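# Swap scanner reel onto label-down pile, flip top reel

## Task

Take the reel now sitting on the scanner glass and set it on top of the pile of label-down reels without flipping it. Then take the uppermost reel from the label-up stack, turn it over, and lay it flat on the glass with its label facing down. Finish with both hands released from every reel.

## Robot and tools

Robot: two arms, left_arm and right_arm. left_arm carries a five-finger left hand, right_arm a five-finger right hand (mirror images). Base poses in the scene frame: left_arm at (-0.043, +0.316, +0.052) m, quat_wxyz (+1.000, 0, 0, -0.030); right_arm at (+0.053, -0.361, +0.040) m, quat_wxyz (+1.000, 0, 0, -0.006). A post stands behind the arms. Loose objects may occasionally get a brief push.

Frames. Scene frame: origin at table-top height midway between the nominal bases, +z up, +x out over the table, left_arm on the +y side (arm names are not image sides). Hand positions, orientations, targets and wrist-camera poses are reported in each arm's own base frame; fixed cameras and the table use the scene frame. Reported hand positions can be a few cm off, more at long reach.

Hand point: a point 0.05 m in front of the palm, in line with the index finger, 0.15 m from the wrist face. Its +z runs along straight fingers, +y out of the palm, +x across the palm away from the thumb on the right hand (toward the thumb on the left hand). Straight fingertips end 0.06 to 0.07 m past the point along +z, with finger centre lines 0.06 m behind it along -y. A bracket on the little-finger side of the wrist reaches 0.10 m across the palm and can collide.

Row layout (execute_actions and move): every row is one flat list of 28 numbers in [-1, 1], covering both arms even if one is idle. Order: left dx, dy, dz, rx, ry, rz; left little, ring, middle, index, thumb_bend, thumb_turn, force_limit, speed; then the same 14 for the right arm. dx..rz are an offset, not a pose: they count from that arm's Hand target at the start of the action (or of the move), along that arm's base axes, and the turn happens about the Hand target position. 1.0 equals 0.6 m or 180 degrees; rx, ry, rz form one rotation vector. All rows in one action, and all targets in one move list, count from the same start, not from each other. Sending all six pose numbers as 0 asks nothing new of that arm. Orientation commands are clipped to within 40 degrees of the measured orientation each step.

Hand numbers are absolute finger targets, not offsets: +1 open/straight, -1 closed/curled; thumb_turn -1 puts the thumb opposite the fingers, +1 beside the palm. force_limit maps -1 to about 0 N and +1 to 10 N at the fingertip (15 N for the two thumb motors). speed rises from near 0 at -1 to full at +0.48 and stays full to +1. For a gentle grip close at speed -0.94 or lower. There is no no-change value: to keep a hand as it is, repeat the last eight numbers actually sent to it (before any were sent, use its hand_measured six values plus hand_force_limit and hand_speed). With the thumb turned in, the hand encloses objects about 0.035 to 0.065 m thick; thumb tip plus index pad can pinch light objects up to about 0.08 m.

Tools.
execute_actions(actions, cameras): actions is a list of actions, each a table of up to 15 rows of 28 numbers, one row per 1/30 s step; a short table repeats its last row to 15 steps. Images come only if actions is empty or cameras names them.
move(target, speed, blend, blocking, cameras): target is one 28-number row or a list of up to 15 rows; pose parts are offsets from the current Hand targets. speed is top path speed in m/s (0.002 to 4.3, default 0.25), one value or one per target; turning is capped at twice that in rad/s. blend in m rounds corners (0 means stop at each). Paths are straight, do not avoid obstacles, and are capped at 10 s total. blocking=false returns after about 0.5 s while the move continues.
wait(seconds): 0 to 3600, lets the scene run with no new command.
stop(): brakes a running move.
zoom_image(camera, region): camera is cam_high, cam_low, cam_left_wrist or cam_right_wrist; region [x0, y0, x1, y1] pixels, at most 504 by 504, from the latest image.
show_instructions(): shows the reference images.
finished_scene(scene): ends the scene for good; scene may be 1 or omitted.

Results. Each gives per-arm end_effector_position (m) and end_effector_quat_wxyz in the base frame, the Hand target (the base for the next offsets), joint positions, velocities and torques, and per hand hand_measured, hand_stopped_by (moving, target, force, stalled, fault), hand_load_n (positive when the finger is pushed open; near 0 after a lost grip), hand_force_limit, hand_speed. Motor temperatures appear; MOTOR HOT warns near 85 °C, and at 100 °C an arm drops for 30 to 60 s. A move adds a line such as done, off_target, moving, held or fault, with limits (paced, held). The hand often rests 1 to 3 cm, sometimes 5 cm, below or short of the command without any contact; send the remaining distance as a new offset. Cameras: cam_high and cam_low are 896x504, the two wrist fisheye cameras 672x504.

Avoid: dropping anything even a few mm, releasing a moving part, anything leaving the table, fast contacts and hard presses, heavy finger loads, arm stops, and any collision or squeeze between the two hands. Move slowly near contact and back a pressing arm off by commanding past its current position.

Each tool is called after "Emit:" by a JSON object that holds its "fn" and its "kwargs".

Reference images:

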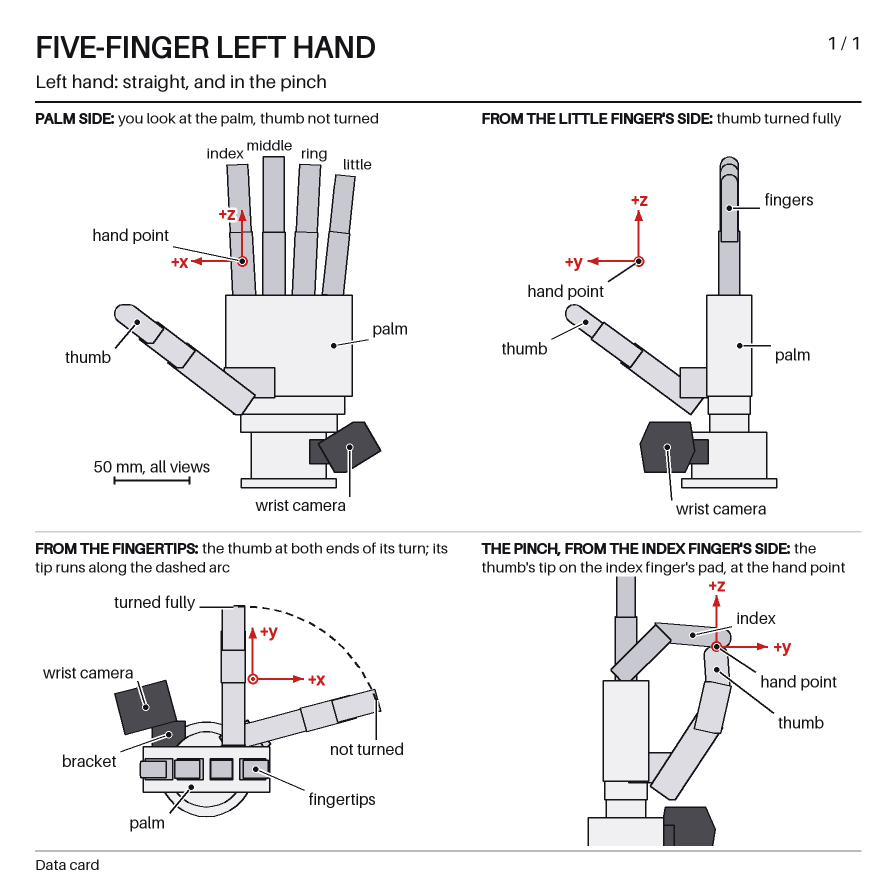

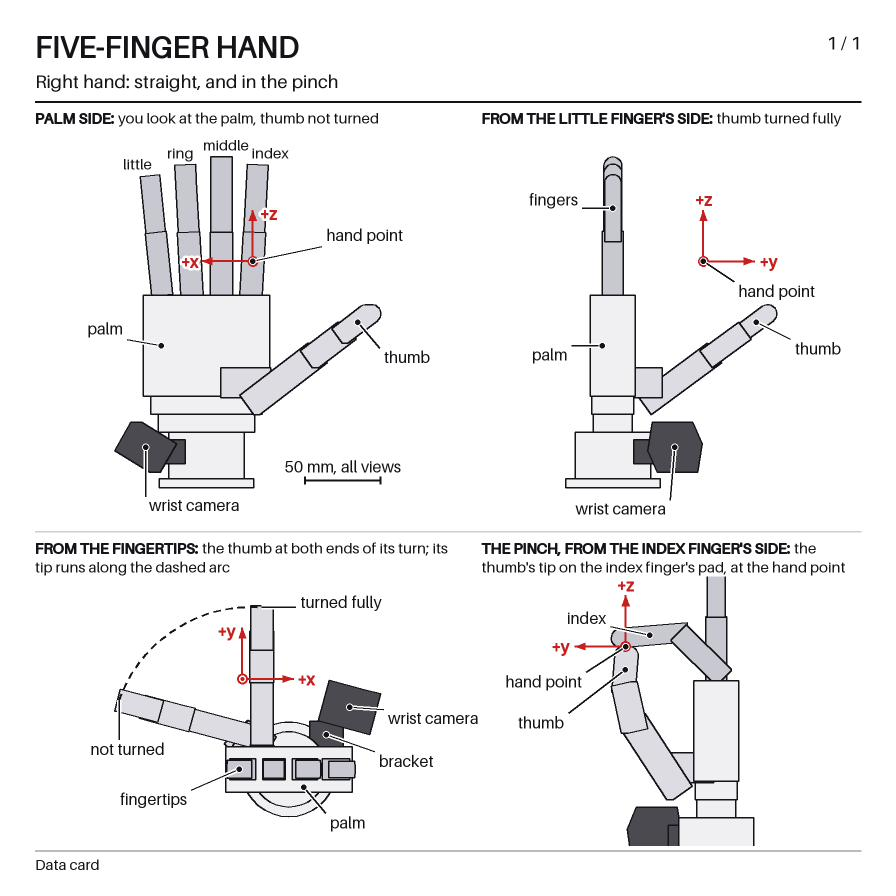

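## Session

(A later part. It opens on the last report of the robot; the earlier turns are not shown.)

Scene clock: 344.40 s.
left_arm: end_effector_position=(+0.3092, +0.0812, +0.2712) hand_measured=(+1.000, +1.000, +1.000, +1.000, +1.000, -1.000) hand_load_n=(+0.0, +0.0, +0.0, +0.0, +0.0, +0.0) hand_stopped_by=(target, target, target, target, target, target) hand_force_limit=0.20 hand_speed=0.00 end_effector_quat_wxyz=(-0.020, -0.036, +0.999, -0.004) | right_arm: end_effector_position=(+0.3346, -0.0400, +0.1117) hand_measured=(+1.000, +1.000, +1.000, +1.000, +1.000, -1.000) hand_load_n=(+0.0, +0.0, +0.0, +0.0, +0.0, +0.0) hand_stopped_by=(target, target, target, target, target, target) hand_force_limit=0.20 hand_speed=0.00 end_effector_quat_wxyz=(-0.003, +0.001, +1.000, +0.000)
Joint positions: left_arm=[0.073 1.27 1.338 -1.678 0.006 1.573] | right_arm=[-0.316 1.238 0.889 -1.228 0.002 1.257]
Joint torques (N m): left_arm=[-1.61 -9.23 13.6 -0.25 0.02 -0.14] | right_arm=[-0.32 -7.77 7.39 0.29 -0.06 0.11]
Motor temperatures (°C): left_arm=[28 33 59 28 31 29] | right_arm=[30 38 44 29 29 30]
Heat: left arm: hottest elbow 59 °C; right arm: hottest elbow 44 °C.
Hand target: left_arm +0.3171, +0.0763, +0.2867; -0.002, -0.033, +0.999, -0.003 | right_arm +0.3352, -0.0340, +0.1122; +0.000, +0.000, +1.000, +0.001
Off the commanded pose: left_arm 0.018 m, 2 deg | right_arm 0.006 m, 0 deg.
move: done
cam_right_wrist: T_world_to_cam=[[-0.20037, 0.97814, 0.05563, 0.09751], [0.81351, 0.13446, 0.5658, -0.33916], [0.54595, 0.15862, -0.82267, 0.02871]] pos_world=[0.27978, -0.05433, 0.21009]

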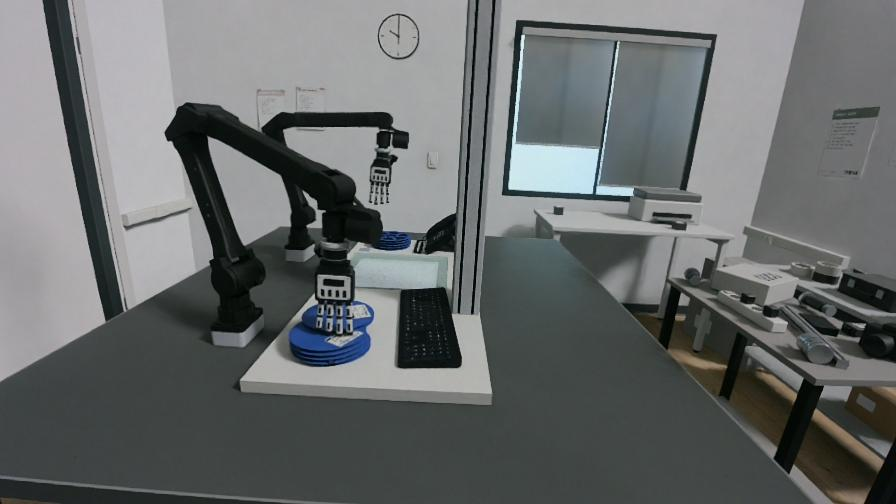

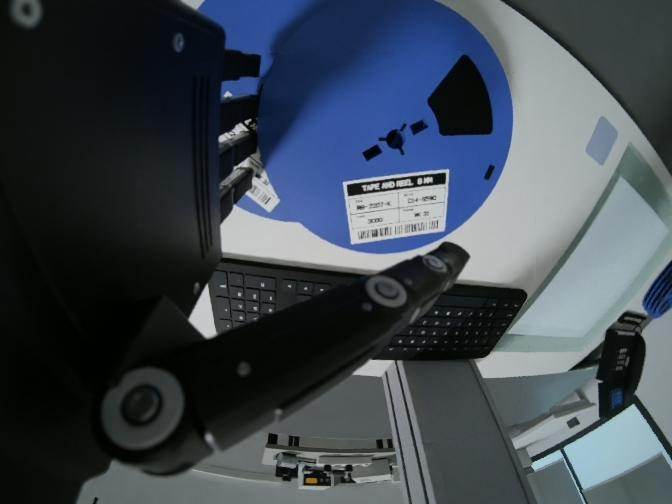

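Emit:
{"fn": "move", "kwargs": {"target": [[0,0,0,0,0,0, 1,1,1,1,1,-1,0.2,0, 0,-0.05,0,0,0,0, 1,1,1,1,1,-1,0.2,0],[0,0,0,0,0,0, 1,1,1,1,1,-1,0.2,0, 0,-0.05,0.23,0,0,0, 1,1,1,1,1,-1,0.2,0],[0,0,0,0,0,0, 1,1,1,1,1,-1,0.2,0, -0.059,0.057,0.23,0,0,0.5, 1,1,1,1,1,-1,0.2,0],[0,0,0,0,0,0, 1,1,1,1,1,-1,0.2,0, -0.1675,0.2717,0.06,0,0.2164,0.9763, 0.28,0.28,0.28,0.28,1,-1,0.2,0],[0,0,0,0,0,0, 1,1,1,1,1,-1,0.2,0, -0.1675,0.2717,-0.0987,0,0.2164,0.9763, 0.28,0.28,0.28,0.28,1,-1,0.2,0]], "cameras": ["cam_low","cam_right_wrist"], "speed": [0.1,0.25,0.3,0.3,0.15], "blend": [0.005,0.02,0.02,0,0]}}

Emit:
{"fn": "zoom_image", "kwargs": {"camera": "cam_right_wrist", "region": [360, 60, 560, 270]}}

Scene clock: 354.03 s.
left_arm: end_effector_position=(+0.3092, +0.0812, +0.2712) hand_measured=(+1.000, +1.000, +1.000, +1.000, +1.000, -1.000) hand_load_n=(+0.0, +0.0, +0.0, +0.0, +0.0, +0.0) hand_stopped_by=(target, target, target, target, target, target) hand_force_limit=0.20 hand_speed=0.00 end_effector_quat_wxyz=(-0.020, -0.036, +0.999, -0.004) | right_arm: end_effector_position=(+0.2338, +0.1267, +0.0560) hand_measured=(+0.280, +0.280, +0.280, +0.280, +1.000, -1.000) hand_load_n=(+0.0, +0.0, +0.0, +0.0, +0.0, +0.0) hand_stopped_by=(target, target, target, target, target, target) hand_force_limit=0.20 hand_speed=0.00 end_effector_quat_wxyz=(+0.216, +0.976, -0.010, -0.001)
Joint positions: left_arm=[0.073 1.27 1.338 -1.678 0.006 1.573] | right_arm=[0.778 1.583 0.931 -1.241 0.301 -0.722]
Joint torques (N m): left_arm=[-1.67 -9.23 13.6 -0.24 0.02 -0.14] | right_arm=[-1.03 -9.93 6.01 -0.06 0.6 -0.11]
Motor temperatures (°C): left_arm=[28 33 60 28 31 29] | right_arm=[30 37 43 29 29 30]
Heat: left arm: hottest elbow 60 °C; right arm: hottest elbow 43 °C.
Hand target: left_arm +0.3171, +0.0763, +0.2867; -0.002, -0.033, +0.999, -0.003 | right_arm +0.2347, +0.1291, +0.0529; +0.217, +0.976, +0.000, +0.000
Off the commanded pose: left_arm 0.018 m, 2 deg | right_arm 0.004 m, 1 deg.
move: done
cam_right_wrist: T_world_to_cam=[[0.18466, -0.86723, 0.4624, 0.03846], [-0.80822, 0.13369, 0.57351, 0.13084], [-0.55918, -0.47963, -0.67622, 0.34258]] pos_world=[0.29021, 0.18017, 0.13883]

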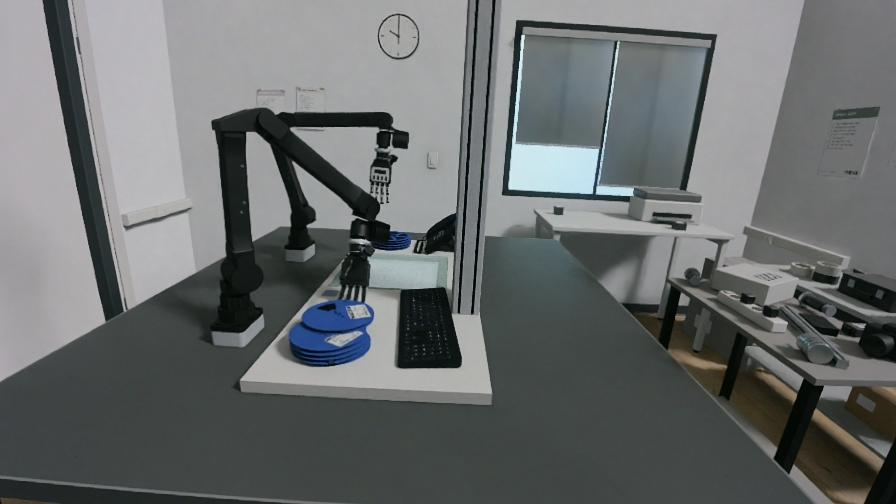

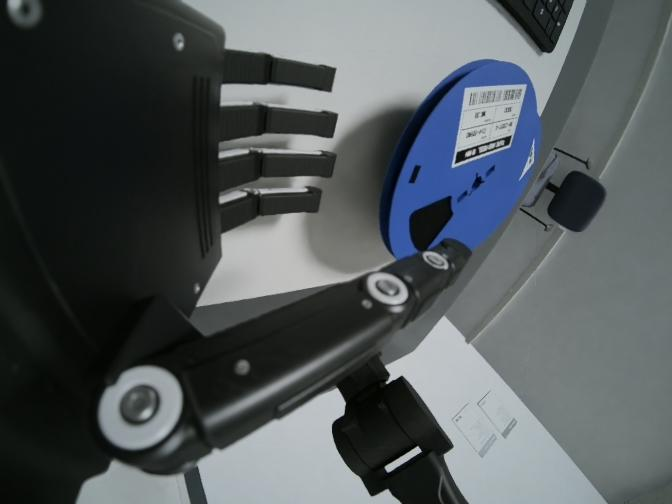

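Scaled by 2.400 from the camera's image (finer frame: 960x720).

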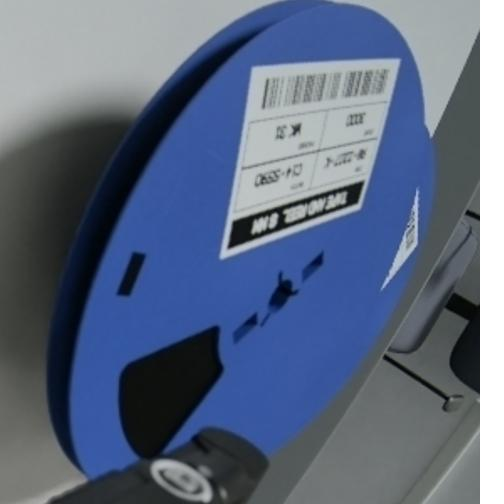

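Emit:
{"fn": "move", "kwargs": {"target": [0,0,0,0,0,0, 1,1,1,1,1,-1,0.2,0, 0.0045,-0.07,0.0,0,0,0, 0.28,0.28,0.28,0.28,1,-1,0.2,0], "cameras": ["cam_low","cam_right_wrist"], "speed": 0.08}}

Emit:
{"fn": "zoom_image", "kwargs": {"camera": "cam_right_wrist", "region": [240, 20, 560, 260]}}

Scene clock: 355.93 s.
left_arm: end_effector_position=(+0.3092, +0.0812, +0.2712) hand_measured=(+1.000, +1.000, +1.000, +1.000, +1.000, -1.000) hand_load_n=(+0.0, +0.0, +0.0, +0.0, +0.0, +0.0) hand_stopped_by=(target, target, target, target, target, target) hand_force_limit=0.20 hand_speed=0.00 end_effector_quat_wxyz=(-0.020, -0.036, +0.999, -0.004) | right_arm: end_effector_position=(+0.2345, +0.0900, +0.0532) hand_measured=(+0.280, +0.280, +0.280, +0.280, +1.000, -1.000) hand_load_n=(+0.0, +0.0, +0.0, +0.0, +0.0, +0.0) hand_stopped_by=(target, target, target, target, target, target) hand_force_limit=0.20 hand_speed=0.00 end_effector_quat_wxyz=(+0.220, +0.975, +0.001, -0.003)
Joint positions: left_arm=[0.073 1.27 1.338 -1.678 0.006 1.573] | right_arm=[0.709 1.53 0.855 -1.2 0.329 -0.812]
Joint torques (N m): left_arm=[-1.61 -9.23 13.59 -0.24 0.02 -0.15] | right_arm=[-2.96 -10.11 5.7 -0.02 0.6 -0.13]
Motor temperatures (°C): left_arm=[28 33 60 28 31 29] | right_arm=[30 37 43 29 29 30]
Heat: left arm: hottest elbow 60 °C; right arm: hottest elbow 43 °C.
Hand target: left_arm +0.3171, +0.0763, +0.2867; -0.002, -0.033, +0.999, -0.003 | right_arm +0.2374, +0.0870, +0.0529; +0.217, +0.976, +0.000, +0.000
Off the commanded pose: left_arm 0.018 m, 2 deg | right_arm 0.004 m, 1 deg.
move: done
cam_right_wrist: T_world_to_cam=[[0.20602, -0.85959, 0.46761, 0.00171], [-0.80662, 0.12136, 0.57848, 0.1384], [-0.554, -0.49636, -0.66836, 0.32333]] pos_world=[0.29041, 0.14516, 0.13524]

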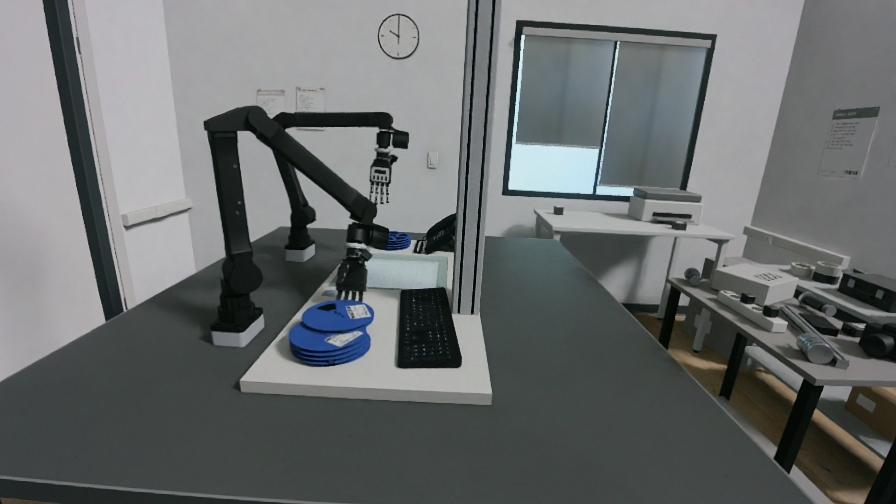

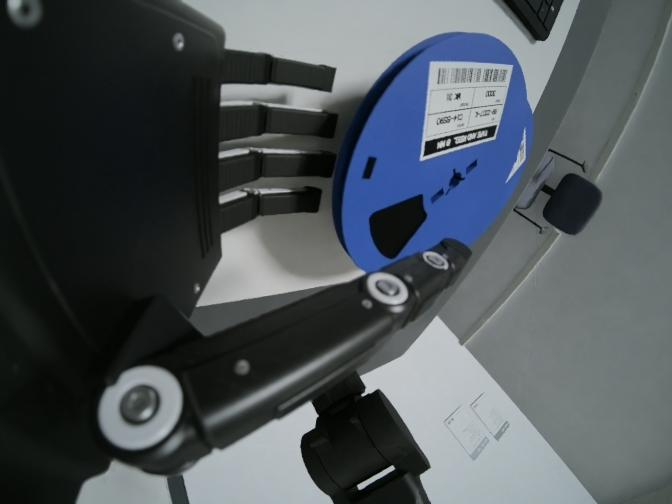

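Scaled by 1.575 from the camera's image (finer frame: 960x720).

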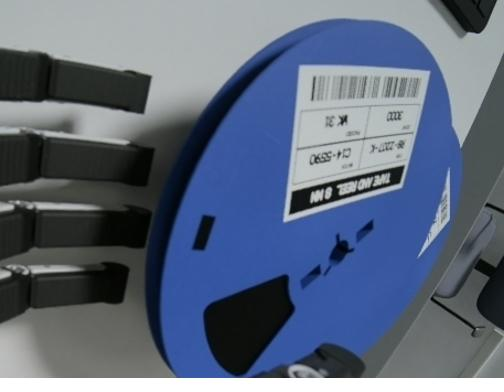

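Emit:
{"fn": "move", "kwargs": {"target": [0,0,0,0,0,0, 1,1,1,1,1,-1,0.2,0, 0.010,-0.045,0.006,0,0,0, 0.28,0.28,0.28,0.28,1,-1,0.2,0], "cameras": ["cam_low","cam_right_wrist"], "speed": 0.06}}

Emit:
{"fn": "zoom_image", "kwargs": {"camera": "cam_right_wrist", "region": [240, 20, 560, 260]}}

Scene clock: 357.47 s.
left_arm: end_effector_position=(+0.3092, +0.0812, +0.2712) hand_measured=(+1.000, +1.000, +1.000, +1.000, +1.000, -1.000) hand_load_n=(+0.0, +0.0, +0.0, +0.0, +0.0, +0.0) hand_stopped_by=(target, target, target, target, target, target) hand_force_limit=0.20 hand_speed=0.00 end_effector_quat_wxyz=(-0.020, -0.036, +0.999, -0.004) | right_arm: end_effector_position=(+0.2408, +0.0635, +0.0566) hand_measured=(+0.280, +0.280, +0.280, +0.280, +1.000, -1.000) hand_load_n=(+0.0, +0.0, +0.0, +0.0, +0.0, +0.0) hand_stopped_by=(target, target, target, target, target, target) hand_force_limit=0.20 hand_speed=0.00 end_effector_quat_wxyz=(+0.220, +0.976, +0.001, -0.003)
Joint positions: left_arm=[0.073 1.27 1.338 -1.678 0.006 1.573] | right_arm=[0.638 1.49 0.823 -1.183 0.349 -0.887]
Joint torques (N m): left_arm=[-1.61 -9.23 13.6 -0.25 0.02 -0.15] | right_arm=[-2.96 -9.76 5.71 0.09 0.65 -0.09]
Motor temperatures (°C): left_arm=[28 33 60 28 31 29] | right_arm=[30 37 43 29 29 30]
Heat: left arm: hottest elbow 60 °C; right arm: hottest elbow 43 °C.
Hand target: left_arm +0.3171, +0.0763, +0.2867; -0.002, -0.033, +0.999, -0.003 | right_arm +0.2434, +0.0600, +0.0565; +0.217, +0.976, +0.000, +0.000
Off the commanded pose: left_arm 0.018 m, 2 deg | right_arm 0.004 m, 1 deg.
move: done
cam_right_wrist: T_world_to_cam=[[0.20768, -0.85958, 0.46689, -0.0243], [-0.80599, 0.12009, 0.57962, 0.14459], [-0.55431, -0.49668, -0.66787, 0.31593]] pos_world=[0.2967, 0.11866, 0.13854]

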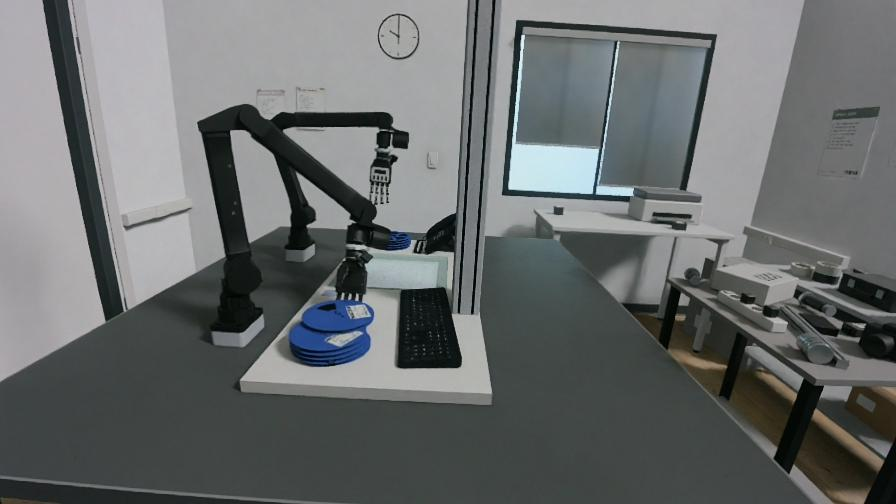

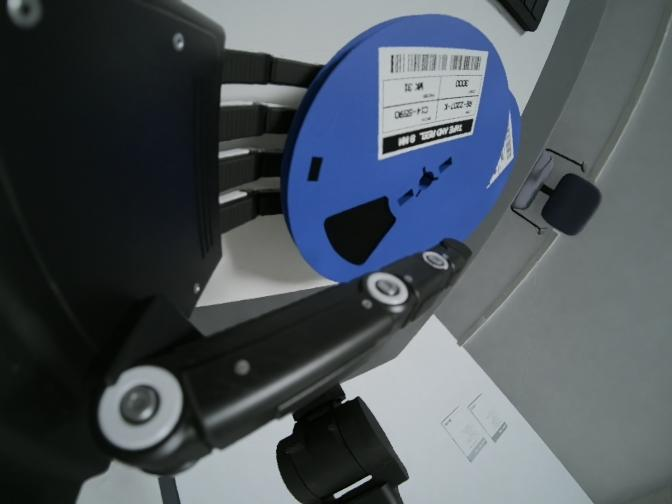

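Scaled by 1.575 from the camera's image (finer frame: 960x720).

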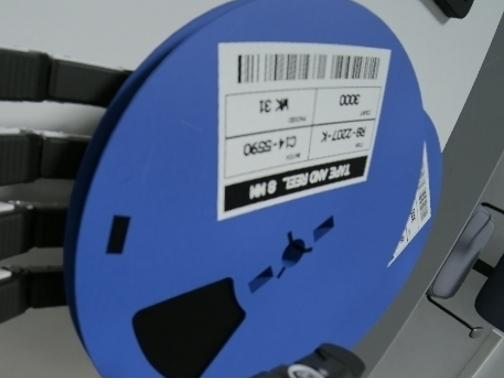

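Emit:
{"fn": "move", "kwargs": {"target": [0,0,0,0,0,0, 1,1,1,1,1,-1,0.2,0, 0.003,-0.019,0.0,0,0,0, 0.28,0.28,0.28,0.28,1,-1,0.2,0], "cameras": ["cam_low","cam_right_wrist"], "speed": 0.06}}

Scene clock: 358.67 s.
left_arm: end_effector_position=(+0.3092, +0.0812, +0.2712) hand_measured=(+1.000, +1.000, +1.000, +1.000, +1.000, -1.000) hand_load_n=(+0.0, +0.0, +0.0, +0.0, +0.0, +0.0) hand_stopped_by=(target, target, target, target, target, target) hand_force_limit=0.20 hand_speed=0.00 end_effector_quat_wxyz=(-0.020, -0.036, +0.999, -0.004) | right_arm: end_effector_position=(+0.2423, +0.0520, +0.0563) hand_measured=(+0.280, +0.280, +0.280, +0.280, +1.000, -1.000) hand_load_n=(+0.0, +0.0, +0.0, +0.0, +0.0, +0.0) hand_stopped_by=(target, target, target, target, target, target) hand_force_limit=0.20 hand_speed=0.00 end_effector_quat_wxyz=(+0.220, +0.975, +0.002, -0.004)
Joint positions: left_arm=[0.073 1.27 1.338 -1.678 0.006 1.573] | right_arm=[0.607 1.476 0.807 -1.172 0.356 -0.918]
Joint torques (N m): left_arm=[-1.61 -9.23 13.59 -0.25 0.02 -0.14] | right_arm=[-3.19 -9.52 5.83 0.08 0.67 -0.14]
Motor temperatures (°C): left_arm=[28 33 60 28 31 29] | right_arm=[30 37 43 29 29 30]
Heat: left arm: hottest elbow 60 °C; right arm: hottest elbow 43 °C.
Hand target: left_arm +0.3171, +0.0763, +0.2867; -0.002, -0.033, +0.999, -0.003 | right_arm +0.2451, +0.0486, +0.0565; +0.217, +0.976, +0.000, +0.000
Off the commanded pose: left_arm 0.018 m, 2 deg | right_arm 0.005 m, 1 deg.
move: done
cam_right_wrist: T_world_to_cam=[[0.2085, -0.85948, 0.46671, -0.03447], [-0.80511, 0.1201, 0.58084, 0.14705], [-0.55527, -0.49686, -0.66693, 0.31106]] pos_world=[0.2983, 0.10726, 0.13814]

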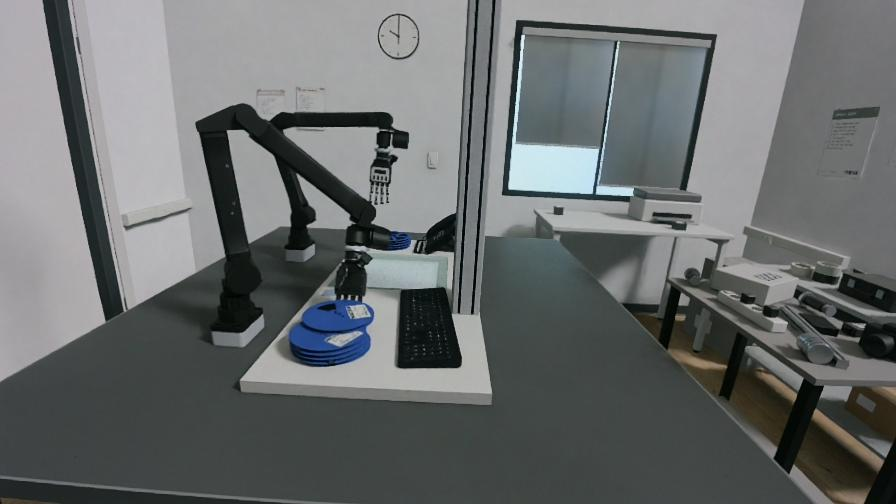

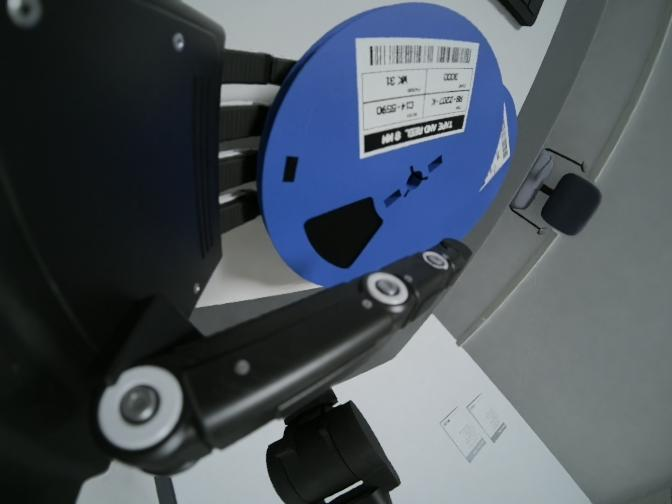

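Emit:
{"fn": "move", "kwargs": {"target": [0,0,0,0,0,0, 1,1,1,1,1,-1,0.2,0, 0,0,0,0,0,0, 0.2,0.2,0.2,0.2,-0.25,-1,-0.3,-0.85], "cameras": ["cam_low","cam_right_wrist"]}}

Scene clock: 363.97 s.
left_arm: end_effector_position=(+0.3092, +0.0812, +0.2712) hand_measured=(+1.000, +1.000, +1.000, +1.000, +1.000, -1.000) hand_load_n=(+0.0, +0.0, +0.0, +0.0, +0.0, +0.0) hand_stopped_by=(target, target, target, target, target, target) hand_force_limit=0.20 hand_speed=0.00 end_effector_quat_wxyz=(-0.020, -0.036, +0.999, -0.004) | right_arm: end_effector_position=(+0.2423, +0.0520, +0.0563) hand_measured=(+0.200, +0.200, +0.200, +0.200, -0.054, -1.000) hand_load_n=(+0.0, +0.0, +0.0, +0.0, +0.0, +0.0) hand_stopped_by=(target, target, target, target, moving, target) hand_force_limit=-0.30 hand_speed=-0.85 end_effector_quat_wxyz=(+0.220, +0.975, +0.002, -0.004)
Joint positions: left_arm=[0.073 1.27 1.338 -1.678 0.006 1.573] | right_arm=[0.607 1.476 0.807 -1.172 0.356 -0.919]
Joint torques (N m): left_arm=[-1.61 -9.23 13.6 -0.24 0.02 -0.14] | right_arm=[-2.96 -9.52 5.78 0.1 0.65 -0.11]
Motor temperatures (°C): left_arm=[28 33 61 28 31 29] | right_arm=[30 37 43 29 29 30]
Heat: left arm: hottest elbow 61 °C; right arm: hottest elbow 43 °C.
Hand target: left_arm +0.3171, +0.0763, +0.2867; -0.002, -0.033, +0.999, -0.003 | right_arm +0.2451, +0.0486, +0.0565; +0.217, +0.976, +0.000, +0.000
Off the commanded pose: left_arm 0.018 m, 2 deg | right_arm 0.004 m, 1 deg.
move: moving (right_arm; no rest 5 s after the move's start)
cam_right_wrist: T_world_to_cam=[[0.20924, -0.85931, 0.46669, -0.03471], [-0.80504, 0.11955, 0.58105, 0.14706], [-0.5551, -0.49728, -0.66676, 0.31103]] pos_world=[0.2983, 0.10726, 0.13814]

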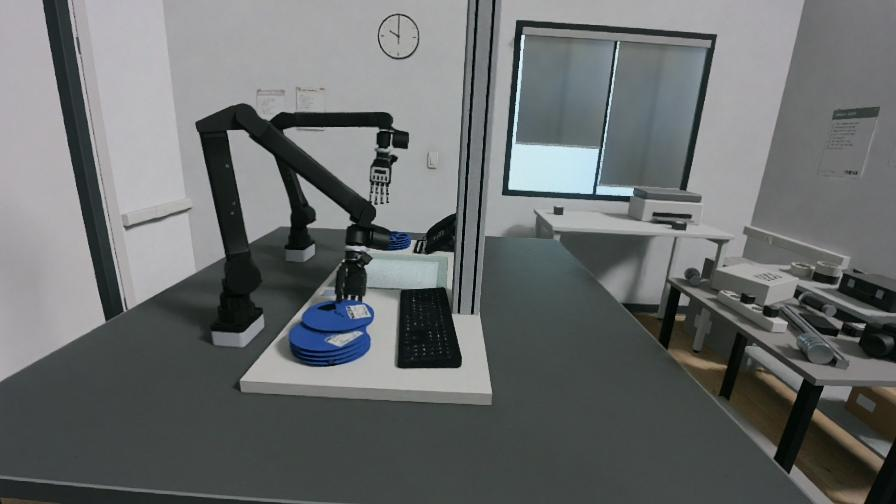

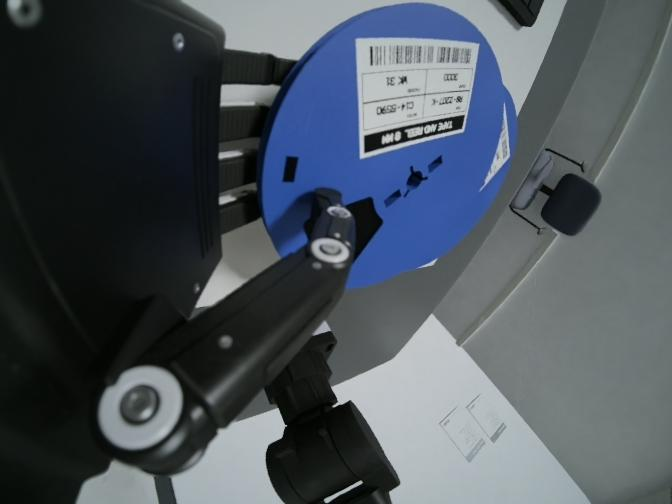

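Emit:
{"fn": "wait", "kwargs": {"seconds": 1.5}}

Scene clock: 365.63 s.
left_arm: end_effector_position=(+0.3092, +0.0812, +0.2712) hand_measured=(+1.000, +1.000, +1.000, +1.000, +1.000, -1.000) hand_load_n=(+0.0, +0.0, +0.0, +0.0, +0.0, +0.0) hand_stopped_by=(target, target, target, target, target, target) hand_force_limit=0.20 hand_speed=0.00 end_effector_quat_wxyz=(-0.020, -0.036, +0.999, -0.004) | right_arm: end_effector_position=(+0.2424, +0.0519, +0.0564) hand_measured=(+0.200, +0.200, +0.200, +0.200, -0.250, -1.000) hand_load_n=(+0.0, +0.0, +0.5, +0.0, +0.5, +0.0) hand_stopped_by=(target, target, target, target, target, target) hand_force_limit=-0.30 hand_speed=-0.85 end_effector_quat_wxyz=(+0.220, +0.975, +0.002, -0.004)
Joint positions: left_arm=[0.073 1.27 1.338 -1.678 0.006 1.573] | right_arm=[0.607 1.476 0.807 -1.172 0.357 -0.919]
Joint torques (N m): left_arm=[-1.67 -9.23 13.6 -0.24 0.02 -0.14] | right_arm=[-3.02 -9.47 5.85 0.1 0.62 -0.12]
Motor temperatures (°C): left_arm=[28 33 61 28 31 29] | right_arm=[30 37 42 29 29 30]
Heat: left arm: hottest elbow 61 °C; right arm: hottest elbow 42 °C.
Hand target: left_arm +0.3171, +0.0763, +0.2867; -0.002, -0.033, +0.999, -0.003 | right_arm +0.2451, +0.0486, +0.0565; +0.217, +0.976, +0.000, +0.000
Off the commanded pose: left_arm 0.018 m, 2 deg | right_arm 0.004 m, 1 deg.
wait: 1.50 s; at rest by 0.87 s

Now close fingers from below.

Emit:
{"fn": "move", "kwargs": {"target": [0,0,0,0,0,0, 1,1,1,1,1,-1,0.2,0, 0,0,0,0,0,0, 0.0,0.0,0.0,0.0,-0.25,-1,-0.3,-0.92], "cameras": ["cam_low","cam_right_wrist"]}}

Scene clock: 367.03 s.
left_arm: end_effector_position=(+0.3092, +0.0812, +0.2712) hand_measured=(+1.000, +1.000, +1.000, +1.000, +1.000, -1.000) hand_load_n=(+0.0, +0.0, +0.0, +0.0, +0.0, +0.0) hand_stopped_by=(target, target, target, target, target, target) hand_force_limit=0.20 hand_speed=0.00 end_effector_quat_wxyz=(-0.020, -0.036, +0.999, -0.004) | right_arm: end_effector_position=(+0.2432, +0.0524, +0.0558) hand_measured=(+0.000, +0.014, +0.082, +0.068, -0.250, -1.000) hand_load_n=(+2.0, +3.0, +1.0, +4.5, +1.5, +1.0) hand_stopped_by=(target, force, force, force, target, target) hand_force_limit=-0.30 hand_speed=-0.92 end_effector_quat_wxyz=(+0.219, +0.976, +0.002, -0.002)
Joint positions: left_arm=[0.073 1.27 1.338 -1.678 0.006 1.573] | right_arm=[0.607 1.476 0.807 -1.167 0.357 -0.919]
Joint torques (N m): left_arm=[-1.61 -9.29 13.6 -0.24 0.02 -0.15] | right_arm=[-3.19 -9.52 5.81 -0.05 0.62 -0.11]
Motor temperatures (°C): left_arm=[28 33 61 28 31 29] | right_arm=[30 37 42 29 29 30]
Heat: left arm: hottest elbow 61 °C; right arm: hottest elbow 42 °C.
Hand target: left_arm +0.3171, +0.0763, +0.2867; -0.002, -0.033, +0.999, -0.003 | right_arm +0.2451, +0.0486, +0.0565; +0.217, +0.976, +0.000, +0.000
Off the commanded pose: left_arm 0.018 m, 2 deg | right_arm 0.004 m, 0 deg.
move: done
cam_right_wrist: T_world_to_cam=[[0.208, -0.86003, 0.46592, -0.03393], [-0.80721, 0.11809, 0.57833, 0.14881], [-0.5524, -0.49638, -0.66967, 0.31088]] pos_world=[0.29891, 0.10757, 0.13794]

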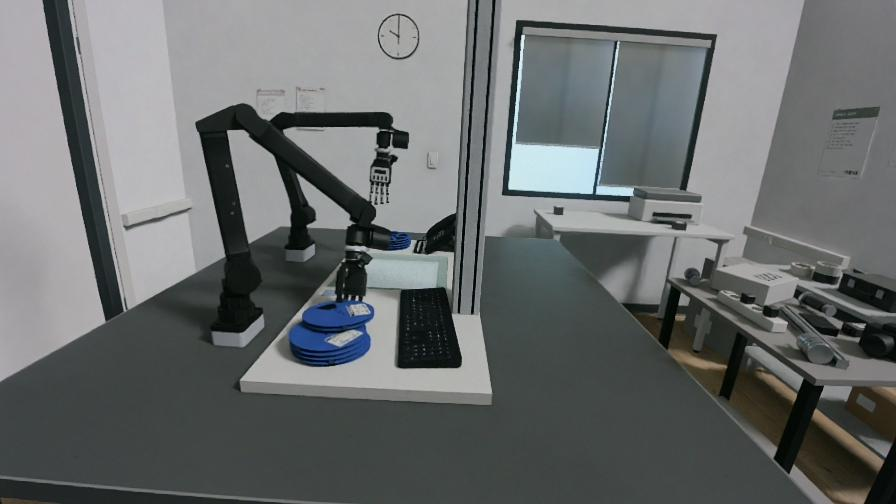

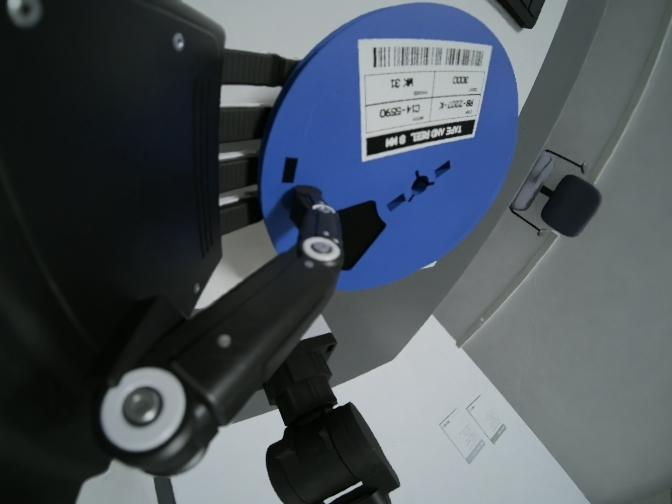

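Emit:
{"fn": "move", "kwargs": {"target": [0,0,0,0,0,0, 1,1,1,1,1,-1,0.2,0, 0,0,0,0,0,0, -0.08,-0.07,-0.03,0.0,-0.25,-1,0.2,-0.92], "cameras": ["cam_right_wrist"]}}

Scene clock: 367.87 s.
left_arm: end_effector_position=(+0.3092, +0.0812, +0.2712) hand_measured=(+1.000, +1.000, +1.000, +1.000, +1.000, -1.000) hand_load_n=(+0.0, +0.5, +0.0, +0.0, +0.0, +0.0) hand_stopped_by=(target, target, target, target, target, target) hand_force_limit=0.20 hand_speed=0.00 end_effector_quat_wxyz=(-0.020, -0.036, +0.999, -0.004) | right_arm: end_effector_position=(+0.2432, +0.0524, +0.0558) hand_measured=(-0.078, -0.036, +0.026, +0.068, -0.250, -1.000) hand_load_n=(+5.5, +5.0, +6.0, +4.5, +3.0, +2.0) hand_stopped_by=(target, force, force, force, target, target) hand_force_limit=0.20 hand_speed=-0.92 end_effector_quat_wxyz=(+0.219, +0.976, +0.002, -0.002)
Joint positions: left_arm=[0.073 1.27 1.338 -1.678 0.006 1.573] | right_arm=[0.607 1.476 0.807 -1.167 0.357 -0.919]
Joint torques (N m): left_arm=[-1.61 -9.23 13.6 -0.24 0.02 -0.14] | right_arm=[-3.25 -9.35 5.81 -0.06 0.63 -0.11]
Motor temperatures (°C): left_arm=[28 33 61 28 31 29] | right_arm=[30 37 42 29 29 30]
Heat: left arm: hottest elbow 61 °C; right arm: hottest elbow 42 °C.
Hand target: left_arm +0.3171, +0.0763, +0.2867; -0.002, -0.033, +0.999, -0.003 | right_arm +0.2451, +0.0486, +0.0565; +0.217, +0.976, +0.000, +0.000
Off the commanded pose: left_arm 0.018 m, 2 deg | right_arm 0.004 m, 0 deg.
move: done
cam_right_wrist: T_world_to_cam=[[0.208, -0.86003, 0.46592, -0.03393], [-0.80721, 0.11809, 0.57833, 0.14881], [-0.5524, -0.49638, -0.66967, 0.31088]] pos_world=[0.29891, 0.10757, 0.13794]

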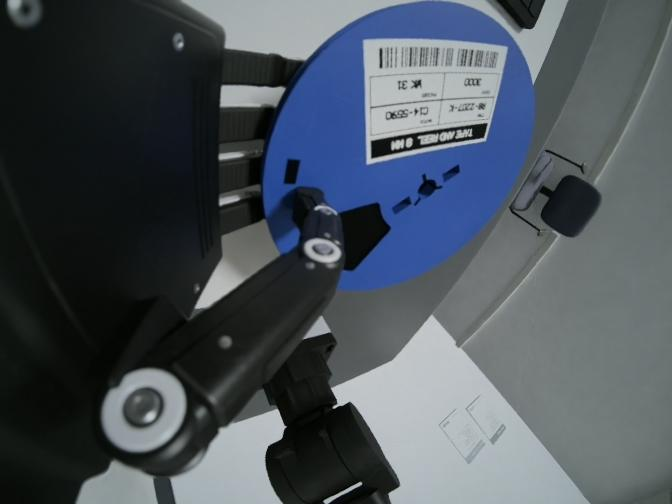

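Emit:
{"fn": "move", "kwargs": {"target": [0,0,0,0,0,0, 1,1,1,1,1,-1,0.2,0, 0,0,0,0,0,0, -0.08,-0.07,-0.03,0.0,-0.28,-1,0.2,-0.92], "cameras": ["cam_low"]}}

Emit:
{"fn": "zoom_image", "kwargs": {"camera": "cam_low", "region": [270, 240, 400, 380]}}

Scene clock: 368.73 s.
left_arm: end_effector_position=(+0.3092, +0.0812, +0.2712) hand_measured=(+1.000, +1.000, +1.000, +1.000, +1.000, -1.000) hand_load_n=(+0.0, +0.0, +0.0, +0.0, +0.0, +0.0) hand_stopped_by=(target, target, target, target, target, target) hand_force_limit=0.20 hand_speed=0.00 end_effector_quat_wxyz=(-0.020, -0.036, +0.999, -0.004) | right_arm: end_effector_position=(+0.2432, +0.0524, +0.0558) hand_measured=(-0.078, -0.036, +0.026, +0.068, -0.276, -1.000) hand_load_n=(+5.5, +5.0, +6.0, +4.5, +6.5, +2.5) hand_stopped_by=(target, force, force, force, target, target) hand_force_limit=0.20 hand_speed=-0.92 end_effector_quat_wxyz=(+0.219, +0.976, +0.002, -0.002)
Joint positions: left_arm=[0.073 1.27 1.338 -1.678 0.006 1.573] | right_arm=[0.607 1.476 0.807 -1.167 0.357 -0.919]
Joint torques (N m): left_arm=[-1.61 -9.23 13.59 -0.25 0.02 -0.14] | right_arm=[-3.08 -9.47 5.79 -0.05 0.64 -0.11]
Motor temperatures (°C): left_arm=[28 33 61 28 31 29] | right_arm=[30 37 42 29 29 30]
Heat: left arm: hottest elbow 61 °C; right arm: hottest elbow 42 °C.
Hand target: left_arm +0.3171, +0.0763, +0.2867; -0.002, -0.033, +0.999, -0.003 | right_arm +0.2451, +0.0486, +0.0565; +0.217, +0.976, +0.000, +0.000
Off the commanded pose: left_arm 0.018 m, 2 deg | right_arm 0.004 m, 0 deg.
move: done

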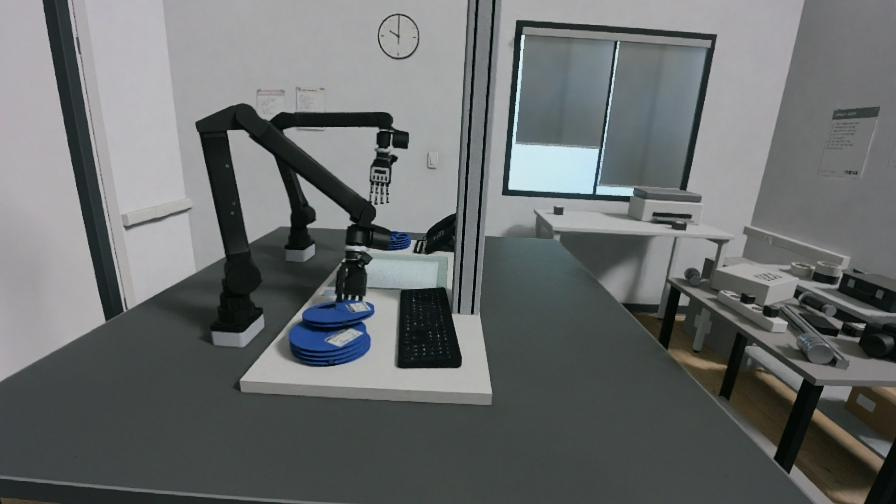

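Scaled by 3.600 from the camera's image (finer frame: 1280x720).

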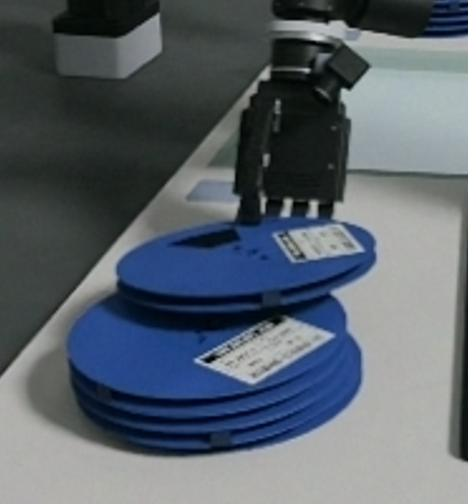

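Emit:
{"fn": "move", "kwargs": {"target": [0,0,0,0,0,0, 1,1,1,1,1,-1,0.2,0, 0,0,0.12,0,0,0, -0.08,-0.07,-0.03,0.0,-0.28,-1,0.2,-0.92], "cameras": ["cam_low","cam_right_wrist"], "speed": 0.08}}

Scene clock: 372.47 s.
left_arm: end_effector_position=(+0.3092, +0.0812, +0.2712) hand_measured=(+1.000, +1.000, +1.000, +1.000, +1.000, -1.000) hand_load_n=(+0.0, +0.0, +0.0, +0.0, +0.0, +0.0) hand_stopped_by=(target, target, target, target, target, target) hand_force_limit=0.20 hand_speed=0.00 end_effector_quat_wxyz=(-0.020, -0.036, +0.999, -0.004) | right_arm: end_effector_position=(+0.2354, +0.0470, +0.1171) hand_measured=(-0.078, -0.036, +0.026, +0.068, -0.276, -1.000) hand_load_n=(+5.0, +5.0, +6.5, +4.5, +6.5, +2.0) hand_stopped_by=(target, force, force, force, target, target) hand_force_limit=0.20 hand_speed=-0.92 end_effector_quat_wxyz=(+0.223, +0.975, +0.003, -0.007)
Joint positions: left_arm=[0.073 1.27 1.338 -1.678 0.006 1.573] | right_arm=[0.607 1.36 0.873 -1.364 0.357 -0.92]
Joint torques (N m): left_arm=[-1.61 -9.23 13.6 -0.25 0.02 -0.14] | right_arm=[-3.02 -8.59 9.62 -1.01 0.64 -0.11]
Motor temperatures (°C): left_arm=[28 33 62 28 31 29] | right_arm=[29 37 42 29 29 30]
Heat: left arm: hottest elbow 62 °C; right arm: hottest elbow 42 °C.
Hand target: left_arm +0.3171, +0.0763, +0.2867; -0.002, -0.033, +0.999, -0.003 | right_arm +0.2453, +0.0486, +0.1286; +0.217, +0.976, +0.000, +0.000
Off the commanded pose: left_arm 0.018 m, 2 deg | right_arm 0.015 m, 1 deg.
move: off_target (right_arm)
cam_right_wrist: T_world_to_cam=[[0.2138, -0.85636, 0.47005, -0.06761], [-0.80073, 0.122, 0.58647, 0.10501], [-0.55957, -0.50177, -0.65963, 0.34571]] pos_world=[0.29199, 0.10275, 0.19824]

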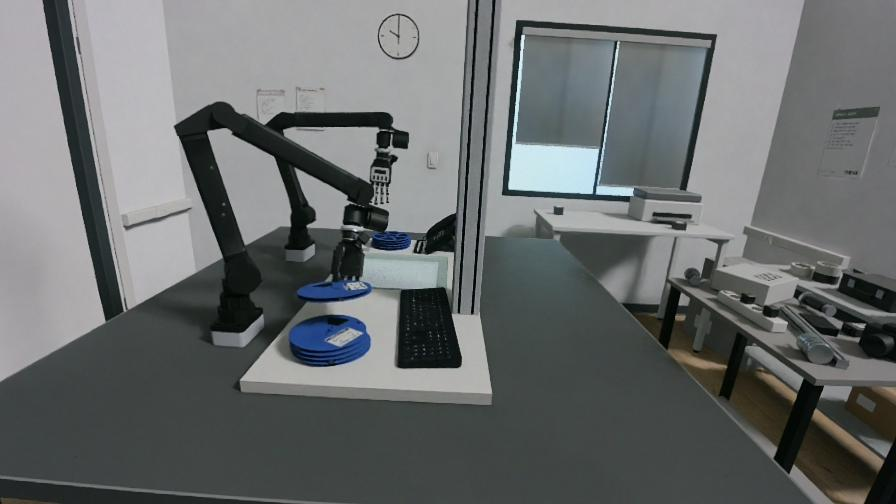

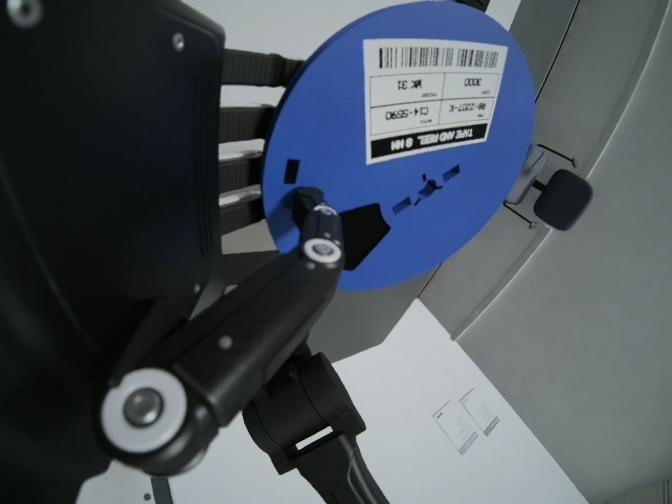

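Emit:
{"fn": "move", "kwargs": {"target": [[0,0,0,0,0,0, 1,1,1,1,1,-1,0.2,0, 0.008,0.119,0.186,0.139,0,0, -0.08,-0.07,-0.03,0.0,-0.28,-1,0.2,-0.92],[0,0,0,0,0,0, 1,1,1,1,1,-1,0.2,0, 0.028,0.302,0.286,0.389,0,0, -0.08,-0.07,-0.03,0.0,-0.28,-1,0.2,-0.92],[0,0,0,0,0,0, 1,1,1,1,1,-1,0.2,0, 0.043,0.489,0.279,0.639,0,0, -0.08,-0.07,-0.03,0.0,-0.28,-1,0.2,-0.92]], "cameras": ["all"], "speed": 0.17, "blend": [0.03,0.03,0]}}

Scene clock: 379.93 s.
left_arm: end_effector_position=(+0.3092, +0.0812, +0.2712) hand_measured=(+1.000, +1.000, +1.000, +1.000, +1.000, -1.000) hand_load_n=(+0.0, +0.0, +0.0, +0.0, +0.0, +0.0) hand_stopped_by=(target, target, target, target, target, target) hand_force_limit=0.20 hand_speed=0.00 end_effector_quat_wxyz=(-0.020, -0.036, +0.999, -0.004) | right_arm: end_effector_position=(+0.2728, +0.3370, +0.2930) hand_measured=(-0.078, -0.036, +0.026, +0.068, -0.276, -1.000) hand_load_n=(+5.0, +4.0, +5.0, +4.0, +7.0, +2.0) hand_stopped_by=(target, force, force, force, target, target) hand_force_limit=0.20 hand_speed=-0.92 end_effector_quat_wxyz=(+0.703, -0.711, +0.006, -0.001)
Joint positions: left_arm=[0.073 1.27 1.338 -1.678 0.006 1.573] | right_arm=[0.444 1.084 0.709 0.351 -1.117 -0.015]
Joint torques (N m): left_arm=[-1.61 -9.23 13.6 -0.25 0.02 -0.15] | right_arm=[-0.56 -5.83 9.17 2.22 0.19 0.08]
Motor temperatures (°C): left_arm=[28 33 62 28 31 29] | right_arm=[29 36 43 29 30 30]
Heat: left arm: hottest elbow 62 °C; right arm: hottest elbow 43 °C.
Hand target: left_arm +0.3171, +0.0763, +0.2867; -0.002, -0.033, +0.999, -0.003 | right_arm +0.2712, +0.3420, +0.2960; +0.707, -0.707, +0.000, +0.000
Off the commanded pose: left_arm 0.018 m, 2 deg | right_arm 0.006 m, 1 deg.
move: done
cam_left_wrist: T_world_to_cam=[[-0.21519, -0.97655, -0.00706, 0.15273], [-0.88112, 0.19104, 0.43259, 0.15872], [-0.42109, 0.09931, -0.90156, 0.48036]] pos_world=[0.375, 0.07112, 0.3655]
cam_right_wrist: T_world_to_cam=[[0.19593, -0.06647, -0.97836, 0.25317], [-0.81615, -0.56413, -0.12512, 0.44031], [-0.54361, 0.82301, -0.16478, 0.03233]] pos_world=[0.32733, 0.23861, 0.30812]

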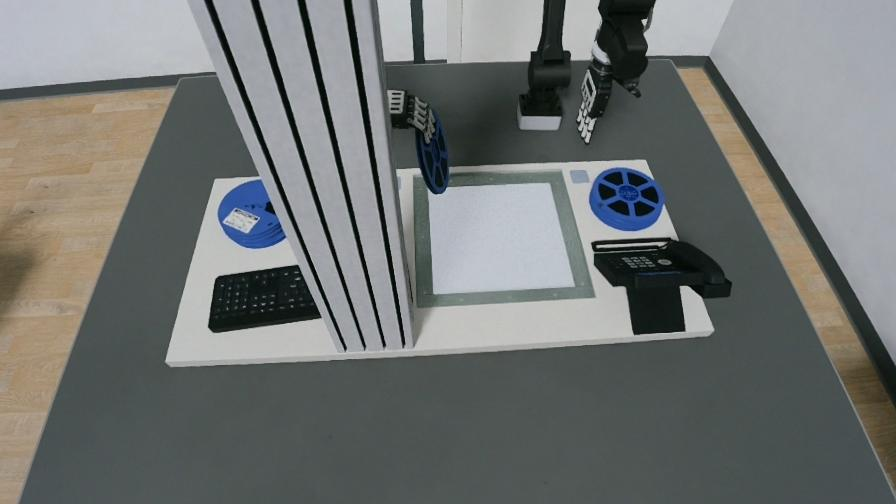

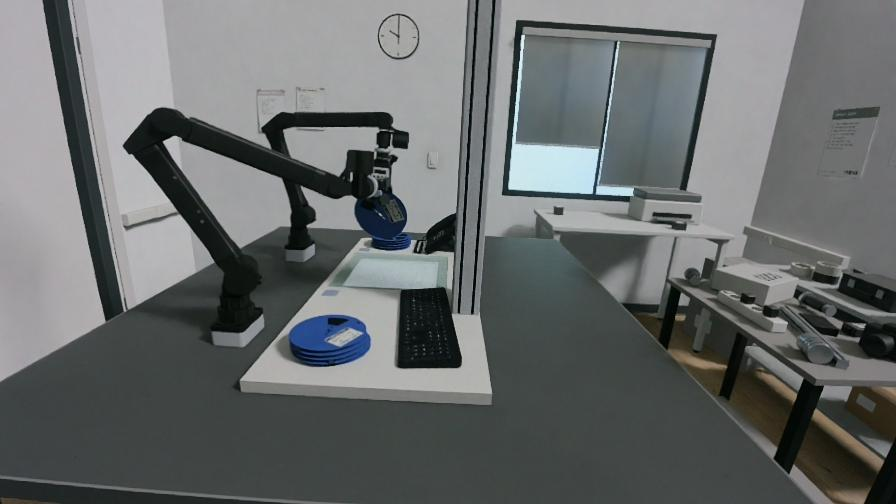

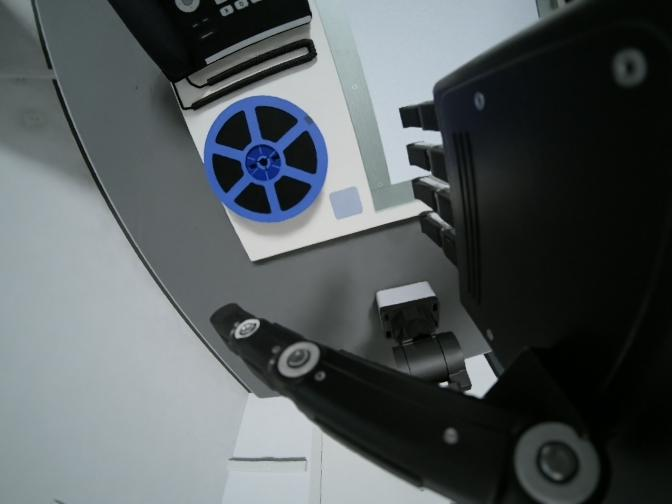

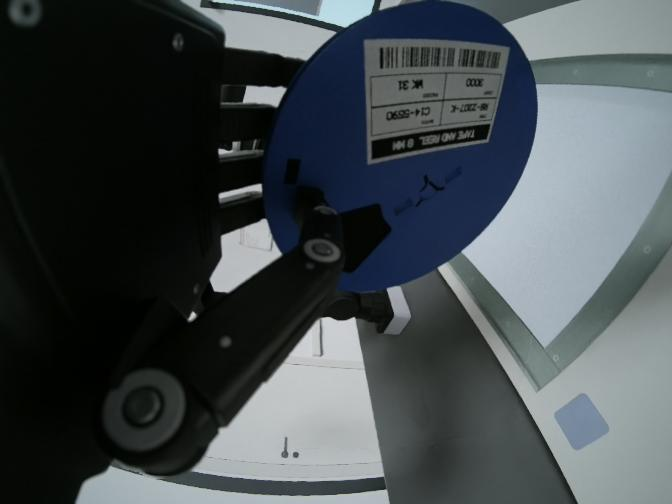

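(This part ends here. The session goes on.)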